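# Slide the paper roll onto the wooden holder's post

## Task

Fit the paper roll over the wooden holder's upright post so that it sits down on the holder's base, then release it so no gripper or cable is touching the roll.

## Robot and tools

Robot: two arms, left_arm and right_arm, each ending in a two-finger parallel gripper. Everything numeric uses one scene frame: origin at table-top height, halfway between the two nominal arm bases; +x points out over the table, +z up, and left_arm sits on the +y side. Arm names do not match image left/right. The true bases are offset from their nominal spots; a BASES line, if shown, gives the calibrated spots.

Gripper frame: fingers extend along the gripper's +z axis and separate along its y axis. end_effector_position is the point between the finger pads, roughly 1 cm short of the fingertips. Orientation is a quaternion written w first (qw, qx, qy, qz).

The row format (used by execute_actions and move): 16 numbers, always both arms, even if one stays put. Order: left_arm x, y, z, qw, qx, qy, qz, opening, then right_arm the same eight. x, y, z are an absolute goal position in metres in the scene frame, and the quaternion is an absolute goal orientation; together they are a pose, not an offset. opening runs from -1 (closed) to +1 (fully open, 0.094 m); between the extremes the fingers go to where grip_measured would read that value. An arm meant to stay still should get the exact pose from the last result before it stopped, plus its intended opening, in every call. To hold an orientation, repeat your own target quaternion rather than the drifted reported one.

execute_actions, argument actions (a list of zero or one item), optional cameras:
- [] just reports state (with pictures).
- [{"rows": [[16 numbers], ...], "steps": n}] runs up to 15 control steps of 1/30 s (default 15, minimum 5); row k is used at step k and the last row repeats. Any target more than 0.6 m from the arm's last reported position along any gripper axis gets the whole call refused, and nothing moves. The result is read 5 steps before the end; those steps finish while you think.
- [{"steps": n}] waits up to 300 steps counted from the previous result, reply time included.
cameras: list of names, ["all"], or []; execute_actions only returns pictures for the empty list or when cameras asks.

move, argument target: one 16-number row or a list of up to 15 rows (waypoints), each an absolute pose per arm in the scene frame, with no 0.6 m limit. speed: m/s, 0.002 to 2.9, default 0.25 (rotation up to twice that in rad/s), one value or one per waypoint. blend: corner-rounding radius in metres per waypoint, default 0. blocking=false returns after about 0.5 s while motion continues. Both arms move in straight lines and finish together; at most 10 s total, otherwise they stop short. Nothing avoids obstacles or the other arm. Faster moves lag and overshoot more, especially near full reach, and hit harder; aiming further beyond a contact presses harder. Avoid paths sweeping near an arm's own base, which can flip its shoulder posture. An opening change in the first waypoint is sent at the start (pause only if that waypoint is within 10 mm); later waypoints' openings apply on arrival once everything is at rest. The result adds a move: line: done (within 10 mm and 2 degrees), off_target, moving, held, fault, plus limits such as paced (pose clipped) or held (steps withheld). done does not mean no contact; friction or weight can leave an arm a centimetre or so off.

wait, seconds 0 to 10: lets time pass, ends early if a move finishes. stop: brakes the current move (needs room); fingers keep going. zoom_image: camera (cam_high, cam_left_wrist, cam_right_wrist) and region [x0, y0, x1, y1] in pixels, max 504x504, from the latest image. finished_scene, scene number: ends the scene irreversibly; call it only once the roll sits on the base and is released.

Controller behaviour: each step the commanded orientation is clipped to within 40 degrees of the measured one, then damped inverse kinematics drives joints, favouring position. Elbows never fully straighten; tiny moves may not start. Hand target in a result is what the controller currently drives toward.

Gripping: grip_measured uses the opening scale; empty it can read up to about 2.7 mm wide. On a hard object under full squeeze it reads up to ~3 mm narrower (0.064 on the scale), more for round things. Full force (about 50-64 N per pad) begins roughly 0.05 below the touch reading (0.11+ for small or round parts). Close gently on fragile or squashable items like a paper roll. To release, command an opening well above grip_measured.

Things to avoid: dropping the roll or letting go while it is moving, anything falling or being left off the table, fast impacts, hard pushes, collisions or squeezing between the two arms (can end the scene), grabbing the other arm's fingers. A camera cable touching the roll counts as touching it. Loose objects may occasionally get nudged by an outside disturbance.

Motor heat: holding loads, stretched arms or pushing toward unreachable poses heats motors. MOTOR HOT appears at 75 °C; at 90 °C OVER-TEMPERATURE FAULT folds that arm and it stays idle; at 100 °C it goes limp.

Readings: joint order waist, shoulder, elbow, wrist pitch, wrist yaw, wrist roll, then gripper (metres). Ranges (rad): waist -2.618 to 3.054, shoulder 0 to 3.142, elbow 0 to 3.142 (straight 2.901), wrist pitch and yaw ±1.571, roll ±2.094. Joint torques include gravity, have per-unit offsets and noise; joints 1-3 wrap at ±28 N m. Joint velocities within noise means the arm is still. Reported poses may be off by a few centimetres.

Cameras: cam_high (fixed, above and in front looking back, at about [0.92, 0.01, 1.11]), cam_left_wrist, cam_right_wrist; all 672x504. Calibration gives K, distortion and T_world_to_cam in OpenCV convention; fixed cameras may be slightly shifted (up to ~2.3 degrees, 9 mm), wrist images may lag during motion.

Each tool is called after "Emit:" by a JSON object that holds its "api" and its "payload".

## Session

Emit:
{"api": "execute_actions", "payload": {"actions": [], "cameras": ["all"]}}

Scene clock: 0.00 s of 4400.00 s.
left_arm: end_effector_position=(+0.2734, +0.2698, +0.1704) grip_measured=+1.000 end_effector_quat_wxyz=(+0.613, -0.019, +0.788, +0.051) | right_arm: end_effector_position=(+0.3790, -0.1786, +0.0822) grip_measured=+1.000 end_effector_quat_wxyz=(+0.474, -0.118, +0.868, +0.090)
Joint positions: left_arm=[-0.266 0.121 0.209 -0.349 -0.344 -0.031 0.094] | right_arm=[0.363 1.627 0.664 0.398 0.046 0.081 0.094]
Joint velocities: within noise
Joint torques (N m): no reading
Motor temperatures (°C): left_arm=[23 24 21 24 22 21 23] | right_arm=[23 23 22 22 22 23 24]
Heat: left arm: 24 °C; right arm: 24 °C.
Hand target: left_arm +0.2725, +0.2703, +0.1734; +0.616, -0.020, +0.786, +0.051 | right_arm +0.3823, -0.1774, +0.0908; +0.483, -0.117, +0.863, +0.092
camera_calibration:
cam_left_wrist: T_world_to_cam=[[0.101817, -0.992512, 0.0674804, 0.224411], [-0.662345, -0.118246, -0.739809, 0.363948], [0.742248, 0.0306295, -0.669425, 0.00653824], [0, 0, 0, 1]] pos_world=[0.213357, 0.265566, 0.258486]
cam_right_wrist: T_world_to_cam=[[0.371663, -0.927238, 0.0457862, -0.31111], [-0.803107, -0.345865, -0.485178, 0.306245], [0.465711, 0.143551, -0.873216, 0.0248398], [0, 0, 0, 1]] pos_world=[0.350007, -0.186119, 0.184518]

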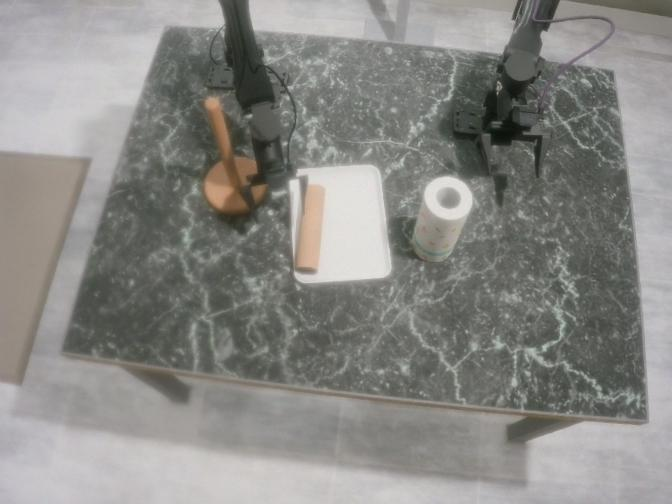

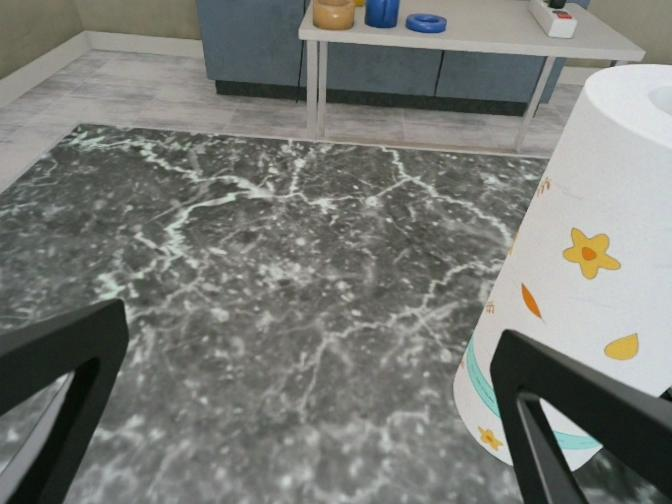

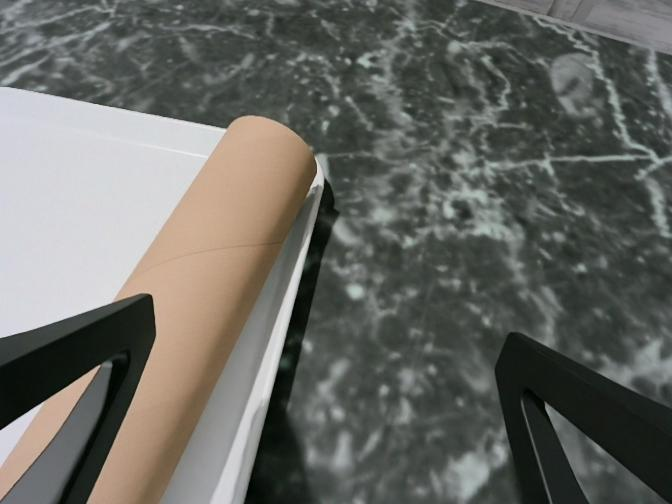

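Emit:
{"api": "zoom_image", "payload": {"camera": "cam_high", "region": [180, 80, 320, 230]}}

Emit:
{"api": "zoom_image", "payload": {"camera": "cam_high", "region": [390, 160, 510, 280]}}

Scaled by 3.360 from the camera's 672x504 image, which has a finer 960x720 frame.

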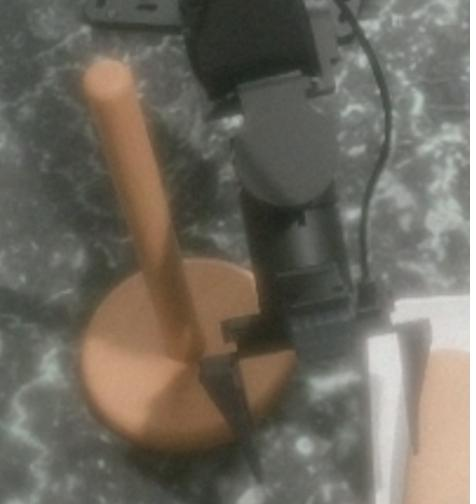

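Scaled by 4.200 from the camera's 672x504 image, which has a finer 960x720 frame.

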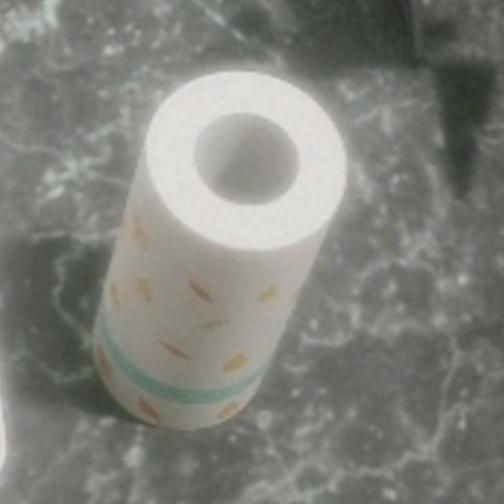

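Emit:
{"api": "move", "payload": {"target": [0.319, 0.189, 0.20, 0.6040, 0.2620, 0.7198, -0.2198, 1, 0.32, -0.16, 0.42, 0.6964, -0.1228, 0.6964, 0.1228, 1], "speed": 0.45, "cameras": ["cam_high", "cam_left_wrist"]}}

Emit:
{"api": "zoom_image", "payload": {"camera": "cam_high", "region": [390, 110, 540, 270]}}

Scene clock: 13.70 s of 4400.00 s.
left_arm: end_effector_position=(+0.3154, +0.1912, +0.1853) grip_measured=+1.000 end_effector_quat_wxyz=(+0.593, +0.248, +0.733, -0.224) | right_arm: end_effector_position=(+0.3244, -0.1586, +0.4050) grip_measured=+1.000 end_effector_quat_wxyz=(+0.686, -0.126, +0.706, +0.123)
Joint positions: left_arm=[0.222 0.798 0.298 0.176 0.902 0.222 0.094] | right_arm=[0.525 1.096 1.09 -0.023 0.184 0.005 0.094]
Joint velocities: within noise
Joint torques (N m): left_arm=[-0.49 -0.59 10.18 1.96 0.28 0.07] | right_arm=[0.64 -4.44 10.18 1.75 0.14 -0.02]
Motor temperatures (°C): left_arm=[23 24 22 28 22 21 23] | right_arm=[23 24 23 25 22 23 24]
Heat: left arm: 28 °C; right arm: 25 °C.
Hand target: left_arm +0.3184, +0.1892, +0.1999; +0.604, +0.262, +0.720, -0.220 | right_arm +0.3199, -0.1602, +0.4198; +0.696, -0.123, +0.696, +0.123
Off the commanded pose: left_arm 0.015 m, 3 deg | right_arm 0.016 m, 2 deg.
Kept back: nothing.
move: off_target (left_arm, right_arm)
camera_calibration:
cam_left_wrist: T_world_to_cam=[[-0.618185, -0.769884, 0.158514, 0.308744], [-0.572095, 0.302393, -0.762408, 0.288851], [0.539032, -0.561994, -0.627382, 0.157414], [0, 0, 0, 1]] pos_world=[0.27126, 0.238816, 0.270041]
Images, in order (width x height): cam_high 672x504, cam_left_wrist 672x504.

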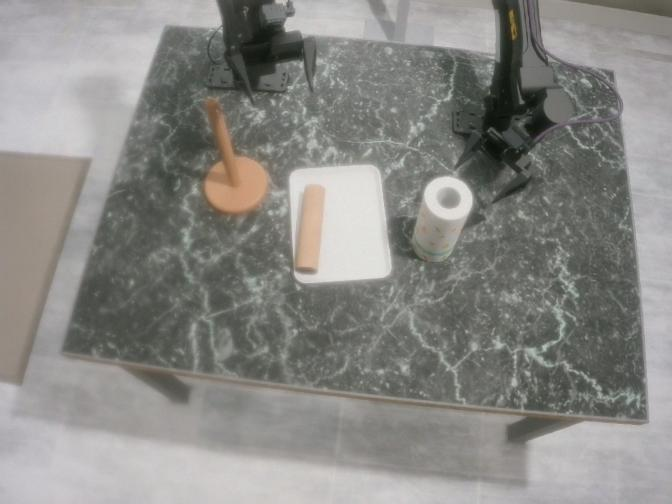

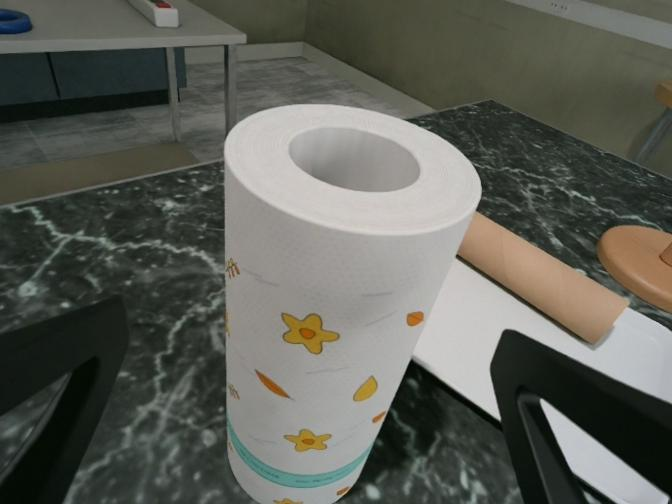

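Scaled by 3.150 from the camera's 672x504 image, which has a finer 960x720 frame.

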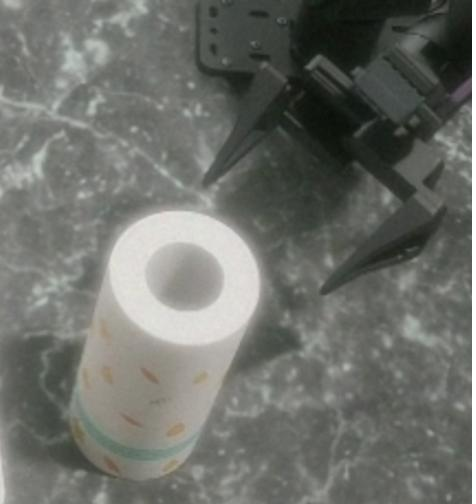

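Emit:
{"api": "move", "payload": {"target": [[0.363, 0.143, 0.103, 0.6040, 0.2620, 0.7198, -0.2198, 1, 0.241, -0.594, 0.42, 0.6533, 0.2706, 0.6533, -0.2706, 1], [0.363, 0.143, 0.103, 0.6040, 0.2620, 0.7198, -0.2198, 0.5, 0.241, -0.594, 0.42, 0.6533, 0.2706, 0.6533, -0.2706, 1]], "speed": 0.4, "cameras": ["cam_high", "cam_left_wrist"]}}

Emit:
{"api": "zoom_image", "payload": {"camera": "cam_high", "region": [390, 110, 540, 270]}}

Scene clock: 18.83 s of 4400.00 s.
left_arm: end_effector_position=(+0.3671, +0.1439, +0.1124) grip_measured=+0.565 end_effector_quat_wxyz=(+0.614, +0.267, +0.711, -0.215) | right_arm: end_effector_position=(+0.2412, -0.5934, +0.3991) grip_measured=+1.000 end_effector_quat_wxyz=(+0.637, +0.280, +0.668, -0.265)
Joint positions: left_arm=[-0.072 1.572 0.187 1.195 0.633 0.136 0.074] | right_arm=[-0.777 1.027 1.055 -0.077 0.027 0.003 0.094]
Joint velocities: within noise
Joint torques (N m): left_arm=[-0.55 -3.58 3.25 2.14 -0.01 -0.11] | right_arm=[-0.59 -2.5 11.06 2.06 -0.15 -0.02]
Motor temperatures (°C): left_arm=[23 24 22 29 22 21 23] | right_arm=[23 24 24 25 22 23 24]
Heat: left arm: 29 °C; right arm: 25 °C.
Hand target: left_arm +0.3629, +0.1431, +0.1032; +0.604, +0.262, +0.720, -0.220 | right_arm +0.2404, -0.5933, +0.4195; +0.653, +0.271, +0.653, -0.271
Off the commanded pose: left_arm 0.010 m, 2 deg | right_arm 0.021 m, 3 deg.
Kept back: nothing.
move: off_target (right_arm)
camera_calibration:
cam_left_wrist: T_world_to_cam=[[-0.641568, -0.760145, 0.102809, 0.329368], [-0.511137, 0.323717, -0.796207, 0.255527], [0.571952, -0.563371, -0.596225, 0.0418194], [0, 0, 0, 1]] pos_world=[0.318003, 0.191209, 0.194524]
Images, in order (width x height): cam_high 672x504, cam_left_wrist 672x504.

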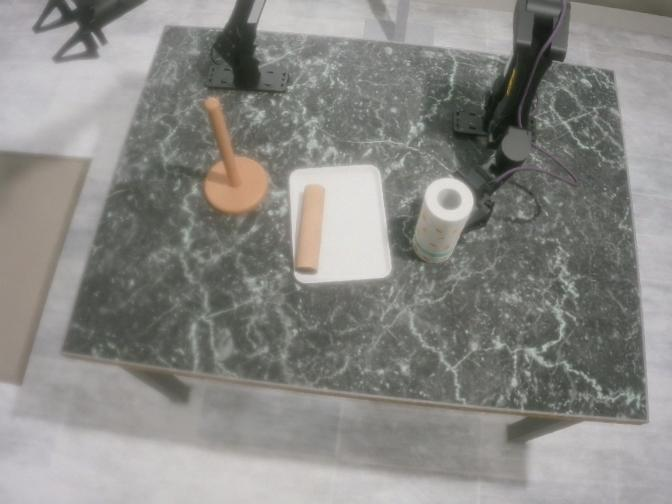

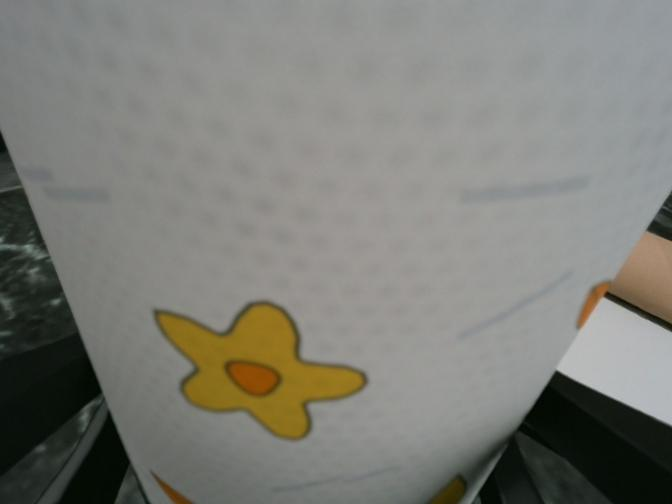

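Scaled by 3.150 from the camera's 672x504 image, which has a finer 960x720 frame.

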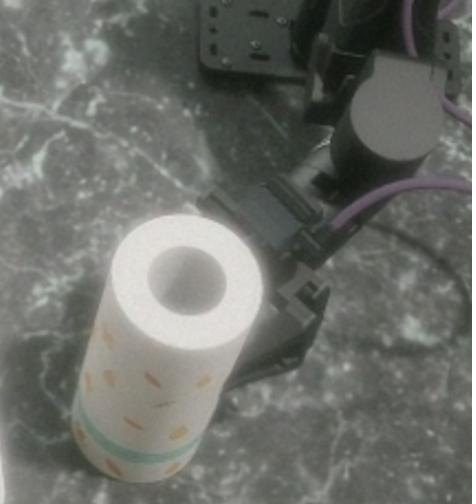

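Emit:
{"api": "move", "payload": {"target": [[0.358, 0.125, 0.24, 0.6040, 0.2620, 0.7198, -0.2198, 0.5, 0.241, -0.594, 0.42, 0.6533, 0.2706, 0.6533, -0.2706, 1], [0.30, -0.10, 0.45, 0.5561, 0.4039, 0.6341, -0.3542, 0.5, 0.241, -0.594, 0.42, 0.6533, 0.2706, 0.6533, -0.2706, 1], [0.2775, -0.292, 0.452, 0.5561, 0.4039, 0.6341, -0.3542, 0.5, 0.241, -0.594, 0.42, 0.6533, 0.2706, 0.6533, -0.2706, 1]], "speed": [0.3, 0.35, 0.25], "blend": 0.05, "cameras": ["cam_high", "cam_left_wrist", "cam_right_wrist"]}}

Emit:
{"api": "zoom_image", "payload": {"camera": "cam_high", "region": [140, 10, 290, 190]}}

Scene clock: 23.87 s of 4400.00 s.
left_arm: end_effector_position=(+0.2714, -0.2862, +0.4514) grip_measured=+0.566 end_effector_quat_wxyz=(+0.552, +0.412, +0.634, -0.353) | right_arm: end_effector_position=(+0.2412, -0.5934, +0.3993) grip_measured=+1.000 end_effector_quat_wxyz=(+0.637, +0.279, +0.668, -0.265)
Joint positions: left_arm=[-1.204 2.038 2.351 -0.456 -0.039 0.002 0.074] | right_arm=[-0.777 1.027 1.055 -0.076 0.027 0.003 0.094]
Joint velocities: within noise
Joint torques (N m): left_arm=[0.25 -9.73 9.94 2.29 -0.1 -0.11] | right_arm=[-0.61 -2.44 11.11 2.04 -0.16 -0.01]
Motor temperatures (°C): left_arm=[23 24 22 29 22 21 24] | right_arm=[23 24 24 26 22 23 24]
Heat: left arm: 29 °C; right arm: 26 °C.
Hand target: left_arm +0.2772, -0.2916, +0.4516; +0.556, +0.404, +0.634, -0.355 | right_arm +0.2404, -0.5933, +0.4196; +0.653, +0.270, +0.653, -0.271
Off the commanded pose: left_arm 0.008 m, 1 deg | right_arm 0.021 m, 3 deg.
Kept back: nothing.
move: off_target (right_arm)
camera_calibration:
cam_left_wrist: T_world_to_cam=[[-0.906513, -0.405568, 0.117255, 0.0729264], [-0.327727, 0.500935, -0.801036, 0.618897], [0.266137, -0.764578, -0.58702, 0.0776609], [0, 0, 0, 1]] pos_world=[0.248269, -0.221073, 0.532796]
cam_right_wrist: T_world_to_cam=[[-0.683858, -0.719901, 0.118667, -0.310462], [-0.447815, 0.285737, -0.84724, 0.639673], [0.576021, -0.632532, -0.517786, -0.203671], [0, 0, 0, 1]] pos_world=[0.191462, -0.535108, 0.47334]

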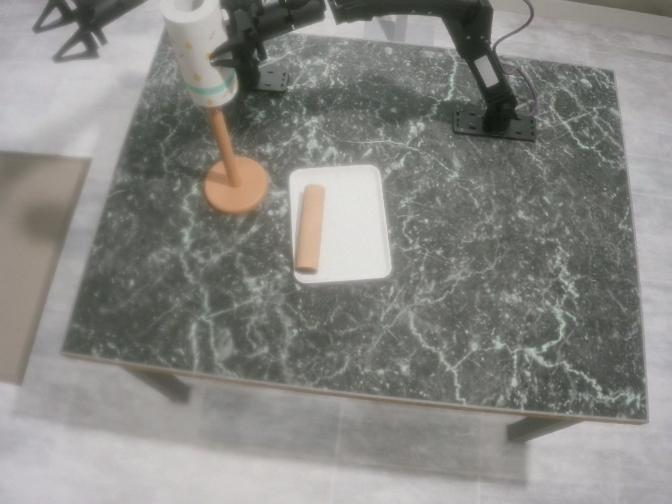

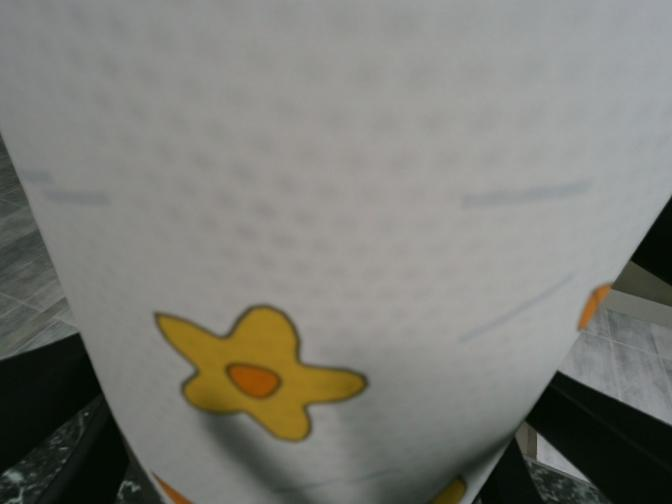

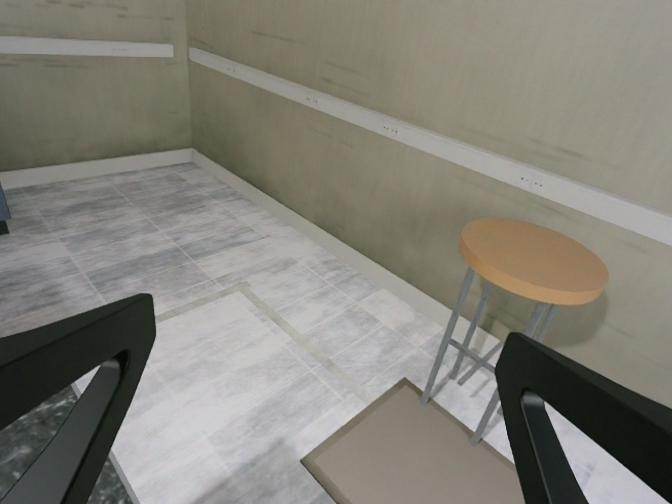

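Scaled by 2.800 from the camera's 672x504 image, which has a finer 960x720 frame.

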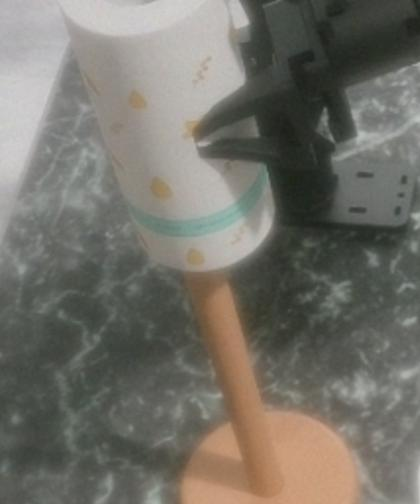

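Emit:
{"api": "move", "payload": {"target": [0.2655, -0.280, 0.433, 0.5599, 0.4018, 0.6307, -0.3567, 0.5, 0.241, -0.594, 0.42, 0.6533, 0.2706, 0.6533, -0.2706, 1], "speed": 0.15, "cameras": ["cam_high"]}}

Emit:
{"api": "zoom_image", "payload": {"camera": "cam_high", "region": [140, 10, 290, 190]}}

Scene clock: 30.07 s of 4400.00 s.
left_arm: end_effector_position=(+0.2754, -0.2918, +0.3990) grip_measured=+0.566 end_effector_quat_wxyz=(+0.541, +0.416, +0.649, -0.337) | right_arm: end_effector_position=(+0.2412, -0.5934, +0.3993) grip_measured=+1.000 end_effector_quat_wxyz=(+0.637, +0.279, +0.668, -0.265)
Joint positions: left_arm=[-1.207 1.978 2.081 -0.292 -0.059 0.001 0.074] | right_arm=[-0.777 1.027 1.055 -0.076 0.027 0.003 0.094]
Joint velocities: within noise
Joint torques (N m): left_arm=[-0.76 -16.27 6.95 2.46 -0.05 -0.12] | right_arm=[-0.57 -2.43 11.08 2.06 -0.15 -0.01]
Motor temperatures (°C): left_arm=[23 25 22 31 22 21 24] | right_arm=[23 24 25 26 22 23 24]
Heat: left arm: 31 °C; right arm: 26 °C.
Hand target: left_arm +0.2657, -0.2799, +0.4325; +0.560, +0.402, +0.631, -0.357 | right_arm +0.2404, -0.5933, +0.4196; +0.653, +0.270, +0.653, -0.271
Off the commanded pose: left_arm 0.037 m, 4 deg | right_arm 0.021 m, 3 deg.
Kept back: nothing.
move: off_target (left_arm, right_arm)
Images, in order (width x height): cam_high 672x504.

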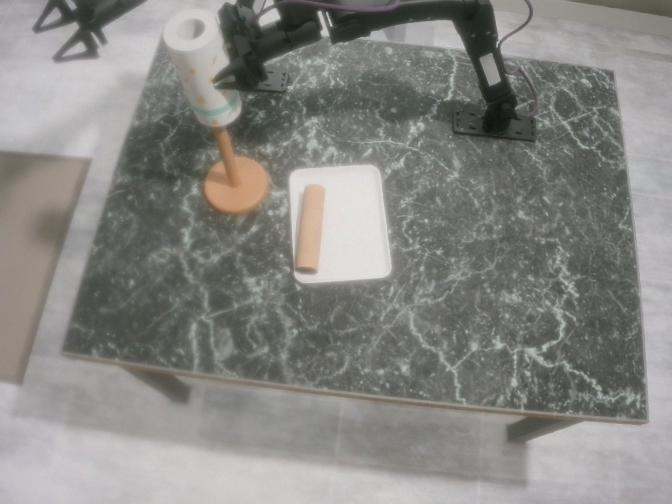

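Scaled by 2.800 from the camera's 672x504 image, which has a finer 960x720 frame.

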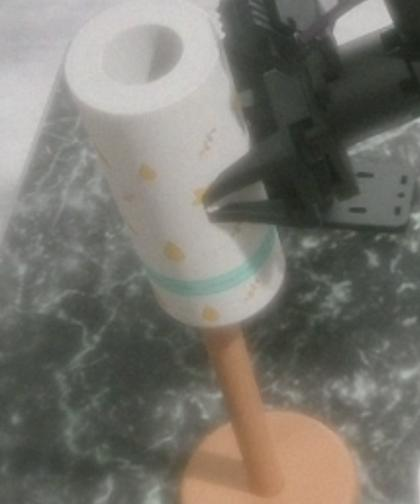

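Emit:
{"api": "move", "payload": {"target": [[0.2698, -0.2857, 0.384, 0.5704, 0.3958, 0.6213, -0.3634, 0.5, 0.241, -0.594, 0.42, 0.6533, 0.2706, 0.6533, -0.2706, 1], [0.2715, -0.2898, 0.3248, 0.5638, 0.3996, 0.6272, -0.3592, 0.5, 0.241, -0.594, 0.42, 0.6533, 0.2706, 0.6533, -0.2706, 1]], "speed": [0.1, 0.12], "cameras": ["cam_high"]}}

Emit:
{"api": "zoom_image", "payload": {"camera": "cam_high", "region": [150, 30, 300, 220]}}

Scene clock: 33.93 s of 4400.00 s.
left_arm: end_effector_position=(+0.2775, -0.2970, +0.2976) grip_measured=+0.566 end_effector_quat_wxyz=(+0.547, +0.412, +0.643, -0.342) | right_arm: end_effector_position=(+0.2412, -0.5934, +0.3993) grip_measured=+1.000 end_effector_quat_wxyz=(+0.637, +0.279, +0.668, -0.265)
Joint positions: left_arm=[-1.207 1.943 1.602 0.173 -0.059 0.001 0.074] | right_arm=[-0.777 1.027 1.055 -0.076 0.027 0.003 0.094]
Joint velocities: within noise
Joint torques (N m): left_arm=[-0.47 -15.83 6.52 2.55 0.01 -0.11] | right_arm=[-0.59 -2.37 11.15 2.05 -0.16 -0.02]
Motor temperatures (°C): left_arm=[23 27 22 31 22 21 25] | right_arm=[23 24 25 27 22 23 24]
Heat: left arm: 31 °C; right arm: 27 °C.
Hand target: left_arm +0.2717, -0.2901, +0.3245; +0.563, +0.400, +0.627, -0.359 | right_arm +0.2404, -0.5933, +0.4195; +0.653, +0.271, +0.653, -0.271
Off the commanded pose: left_arm 0.029 m, 4 deg | right_arm 0.021 m, 3 deg.
Kept back: nothing.
move: off_target (left_arm, right_arm)
Images, in order (width x height): cam_high 672x504.

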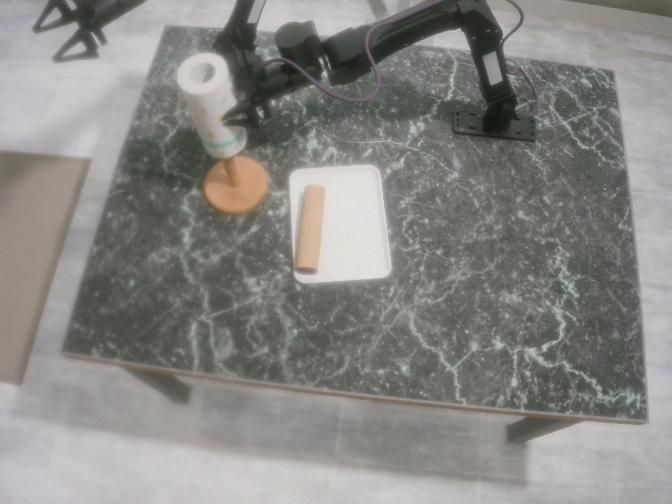

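Scaled by 2.653 from the camera's 672x504 image, which has a finer 960x720 frame.

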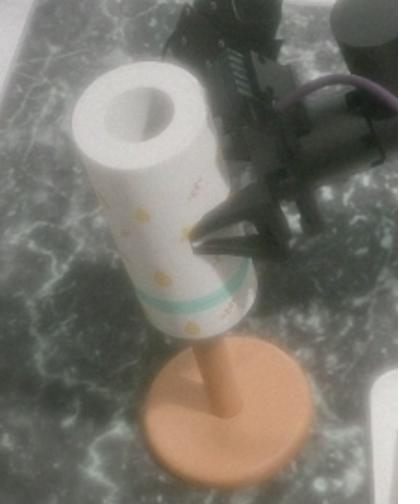

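Emit:
{"api": "move", "payload": {"target": [[0.2746, -0.2993, 0.2515, 0.5571, 0.4135, 0.6332, -0.3432, 0.5, 0.241, -0.594, 0.42, 0.6533, 0.2706, 0.6533, -0.2706, 1], [0.2735, -0.2968, 0.128, 0.5491, 0.4178, 0.6402, -0.338, 0.5, 0.241, -0.594, 0.42, 0.6533, 0.2706, 0.6533, -0.2706, 1]], "speed": [0.15, 0.13], "blend": 0.02, "cameras": ["cam_high"]}}

Emit:
{"api": "zoom_image", "payload": {"camera": "cam_high", "region": [160, 60, 310, 240]}}

Scene clock: 37.77 s of 4400.00 s.
left_arm: end_effector_position=(+0.2777, -0.2956, +0.1467) grip_measured=+0.567 end_effector_quat_wxyz=(+0.554, +0.410, +0.639, -0.343) | right_arm: end_effector_position=(+0.2412, -0.5934, +0.3993) grip_measured=+1.000 end_effector_quat_wxyz=(+0.637, +0.279, +0.668, -0.265)
Joint positions: left_arm=[-1.207 2.155 1.256 0.746 -0.063 0.007 0.074] | right_arm=[-0.777 1.027 1.055 -0.076 0.027 0.003 0.094]
Joint velocities: within noise
Joint torques (N m): left_arm=[-0.75 -10.37 5.52 2.51 -0.04 0.08] | right_arm=[-0.58 -2.41 11.07 2.05 -0.14 0.01]
Motor temperatures (°C): left_arm=[23 28 22 32 22 21 25] | right_arm=[23 24 26 27 22 23 24]
Heat: left arm: 32 °C; right arm: 27 °C.
Hand target: left_arm +0.2733, -0.2963, +0.1283; +0.549, +0.418, +0.640, -0.338 | right_arm +0.2404, -0.5933, +0.4195; +0.653, +0.271, +0.653, -0.271
Off the commanded pose: left_arm 0.019 m, 1 deg | right_arm 0.021 m, 3 deg.
Kept back: nothing.
move: off_target (left_arm, right_arm)
Images, in order (width x height): cam_high 672x504.

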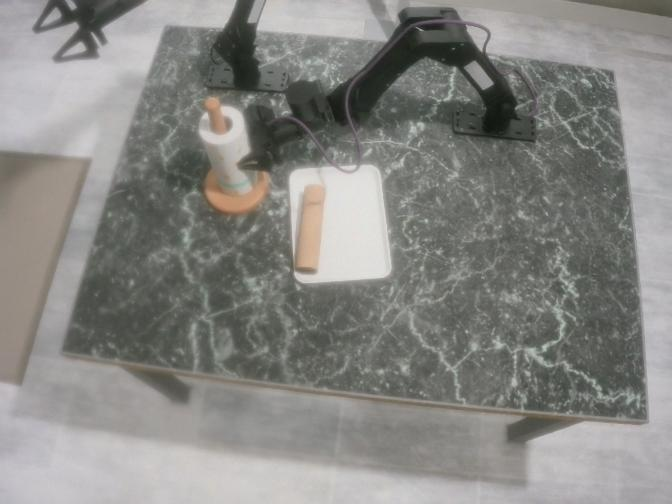

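Scaled by 2.800 from the camera's 672x504 image, which has a finer 960x720 frame.

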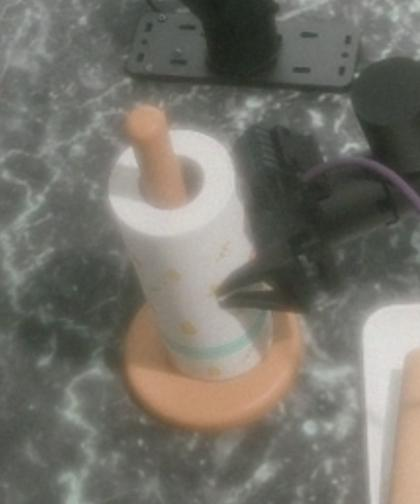

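Emit:
{"api": "move", "payload": {"target": [0.2735, -0.2968, 0.111, 0.5491, 0.4178, 0.6402, -0.338, 0.5, 0.241, -0.594, 0.42, 0.6533, 0.2706, 0.6533, -0.2706, 1], "speed": 0.06, "cameras": ["cam_high"]}}

Emit:
{"api": "zoom_image", "payload": {"camera": "cam_high", "region": [160, 60, 310, 240]}}

Scene clock: 39.43 s of 4400.00 s.
left_arm: end_effector_position=(+0.2783, -0.2971, +0.1426) grip_measured=+0.567 end_effector_quat_wxyz=(+0.564, +0.403, +0.630, -0.350) | right_arm: end_effector_position=(+0.2412, -0.5934, +0.3993) grip_measured=+1.000 end_effector_quat_wxyz=(+0.637, +0.279, +0.668, -0.265)
Joint positions: left_arm=[-1.207 2.186 1.248 0.819 -0.063 0.007 0.074] | right_arm=[-0.777 1.027 1.055 -0.076 0.027 0.003 0.094]
Joint velocities: within noise
Joint torques (N m): left_arm=[-0.76 -9.63 5.04 2.33 -0.02 0.05] | right_arm=[-0.57 -2.41 11.15 2.04 -0.16 -0.02]
Motor temperatures (°C): left_arm=[23 28 22 32 22 21 25] | right_arm=[23 24 26 27 22 23 24]
Heat: left arm: 32 °C; right arm: 27 °C.
Hand target: left_arm +0.2731, -0.2957, +0.1115; +0.549, +0.418, +0.640, -0.338 | right_arm +0.2404, -0.5933, +0.4195; +0.653, +0.271, +0.653, -0.271
Off the commanded pose: left_arm 0.032 m, 3 deg | right_arm 0.021 m, 3 deg.
Kept back: nothing.
move: off_target (left_arm, right_arm)
Images, in order (width x height): cam_high 672x504.

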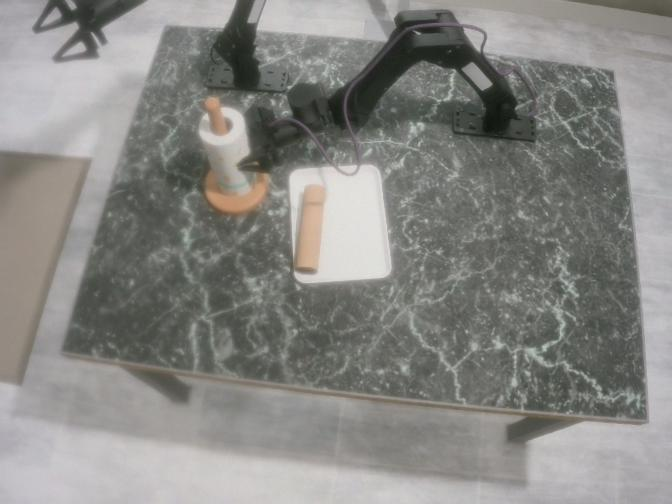

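Scaled by 2.800 from the camera's 672x504 image, which has a finer 960x720 frame.

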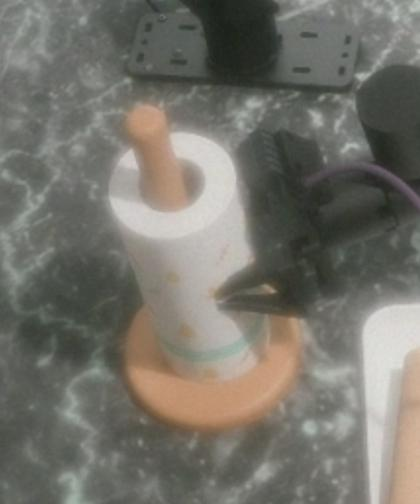

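Emit:
{"api": "move", "payload": {"target": [0.2729, -0.293, 0.088, 0.5258, 0.4296, 0.6595, -0.3228, 0.5, 0.241, -0.594, 0.42, 0.6533, 0.2706, 0.6533, -0.2706, 1], "speed": 0.07, "cameras": ["cam_high"]}}

Emit:
{"api": "zoom_image", "payload": {"camera": "cam_high", "region": [180, 80, 290, 230]}}

Scene clock: 41.87 s of 4400.00 s.
left_arm: end_effector_position=(+0.2780, -0.2962, +0.1411) grip_measured=+0.567 end_effector_quat_wxyz=(+0.564, +0.404, +0.630, -0.350) | right_arm: end_effector_position=(+0.2412, -0.5934, +0.3994) grip_measured=+1.000 end_effector_quat_wxyz=(+0.637, +0.279, +0.668, -0.265)
Joint positions: left_arm=[-1.207 2.186 1.242 0.823 -0.063 0.007 0.074] | right_arm=[-0.777 1.027 1.055 -0.076 0.027 0.003 0.094]
Joint velocities: within noise
Joint torques (N m): left_arm=[-0.61 -9.24 4.4 1.74 -0.02 0] | right_arm=[-0.55 -2.39 11.07 2.05 -0.17 0]
Motor temperatures (°C): left_arm=[23 28 22 32 22 21 25] | right_arm=[23 24 26 27 22 23 24]
Heat: left arm: 32 °C; right arm: 27 °C.
Hand target: left_arm +0.2718, -0.2902, +0.0895; +0.526, +0.430, +0.659, -0.323 | right_arm +0.2404, -0.5933, +0.4196; +0.653, +0.270, +0.653, -0.271
Off the commanded pose: left_arm 0.053 m, 7 deg | right_arm 0.021 m, 3 deg.
Kept back: nothing.
move: off_target (left_arm, right_arm)
Images, in order (width x height): cam_high 672x504.

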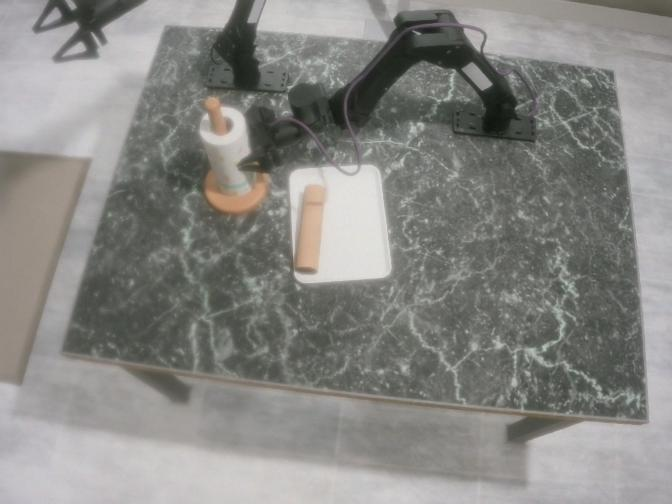

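Scaled by 3.360 from the camera's 672x504 image, which has a finer 960x720 frame.

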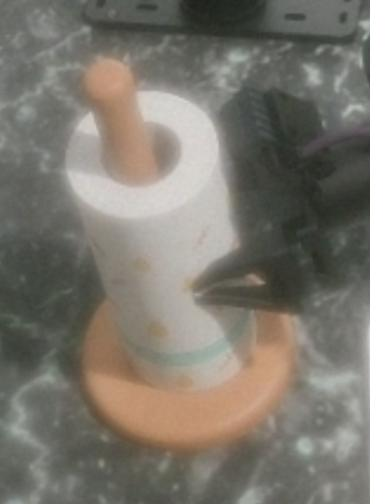

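Emit:
{"api": "move", "payload": {"target": [[0.2745, -0.2965, 0.134, 0.5571, 0.4135, 0.6332, -0.3432, 0.5, 0.241, -0.594, 0.42, 0.6533, 0.2706, 0.6533, -0.2706, 1], [0.2745, -0.2965, 0.134, 0.5571, 0.4135, 0.6332, -0.3432, 1, 0.241, -0.594, 0.42, 0.6533, 0.2706, 0.6533, -0.2706, 1], [0.263, -0.270, 0.168, 0.5571, 0.4135, 0.6332, -0.3432, 1, 0.241, -0.594, 0.42, 0.6533, 0.2706, 0.6533, -0.2706, 1], [0.230, -0.195, 0.18, 0.5571, 0.4135, 0.6332, -0.3432, 1, 0.241, -0.594, 0.42, 0.6533, 0.2706, 0.6533, -0.2706, 1]], "speed": [0.12, 0.12, 0.12, 0.18], "cameras": ["cam_high"]}}

Emit:
{"api": "zoom_image", "payload": {"camera": "cam_high", "region": [180, 80, 290, 230]}}

Scene clock: 46.83 s of 4400.00 s.
left_arm: end_effector_position=(+0.2341, -0.2008, +0.1717) grip_measured=+0.999 end_effector_quat_wxyz=(+0.550, +0.414, +0.639, -0.343) | right_arm: end_effector_position=(+0.2412, -0.5934, +0.3994) grip_measured=+1.000 end_effector_quat_wxyz=(+0.637, +0.279, +0.668, -0.265)
Joint positions: left_arm=[-1.218 1.767 0.807 0.801 -0.066 0.007 0.094] | right_arm=[-0.777 1.027 1.055 -0.076 0.027 0.003 0.094]
Joint velocities: within noise
Joint torques (N m): left_arm=[-0.62 -11.92 4.71 2.21 -0.09 0.07] | right_arm=[-0.5 -2.44 11.11 2.04 -0.15 -0.01]
Motor temperatures (°C): left_arm=[23 28 22 32 22 21 25] | right_arm=[23 24 26 28 22 23 24]
Heat: left arm: 32 °C; right arm: 28 °C.
Hand target: left_arm +0.2303, -0.1953, +0.1797; +0.557, +0.413, +0.633, -0.343 | right_arm +0.2404, -0.5934, +0.4196; +0.653, +0.270, +0.653, -0.271
Off the commanded pose: left_arm 0.011 m, 1 deg | right_arm 0.021 m, 3 deg.
Kept back: nothing.
move: off_target (left_arm, right_arm)
Images, in order (width x height): cam_high 672x504.

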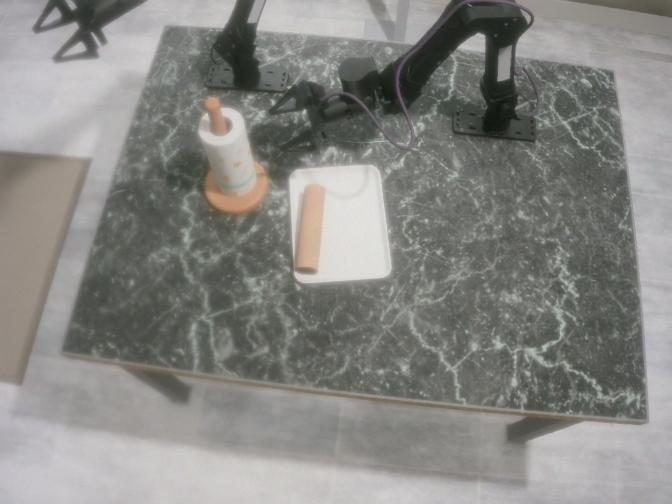

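Scaled by 3.360 from the camera's 672x504 image, which has a finer 960x720 frame.

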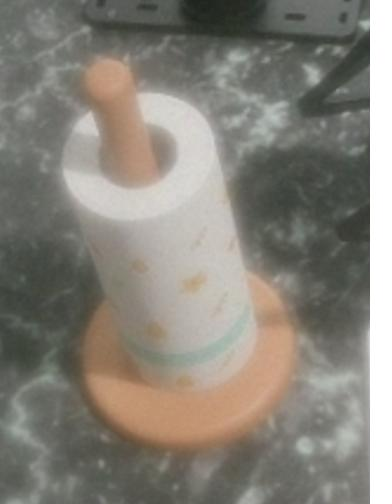

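Emit:
{"api": "finished_scene", "payload": {"scene": 2}}

The scene is finished: the task was done.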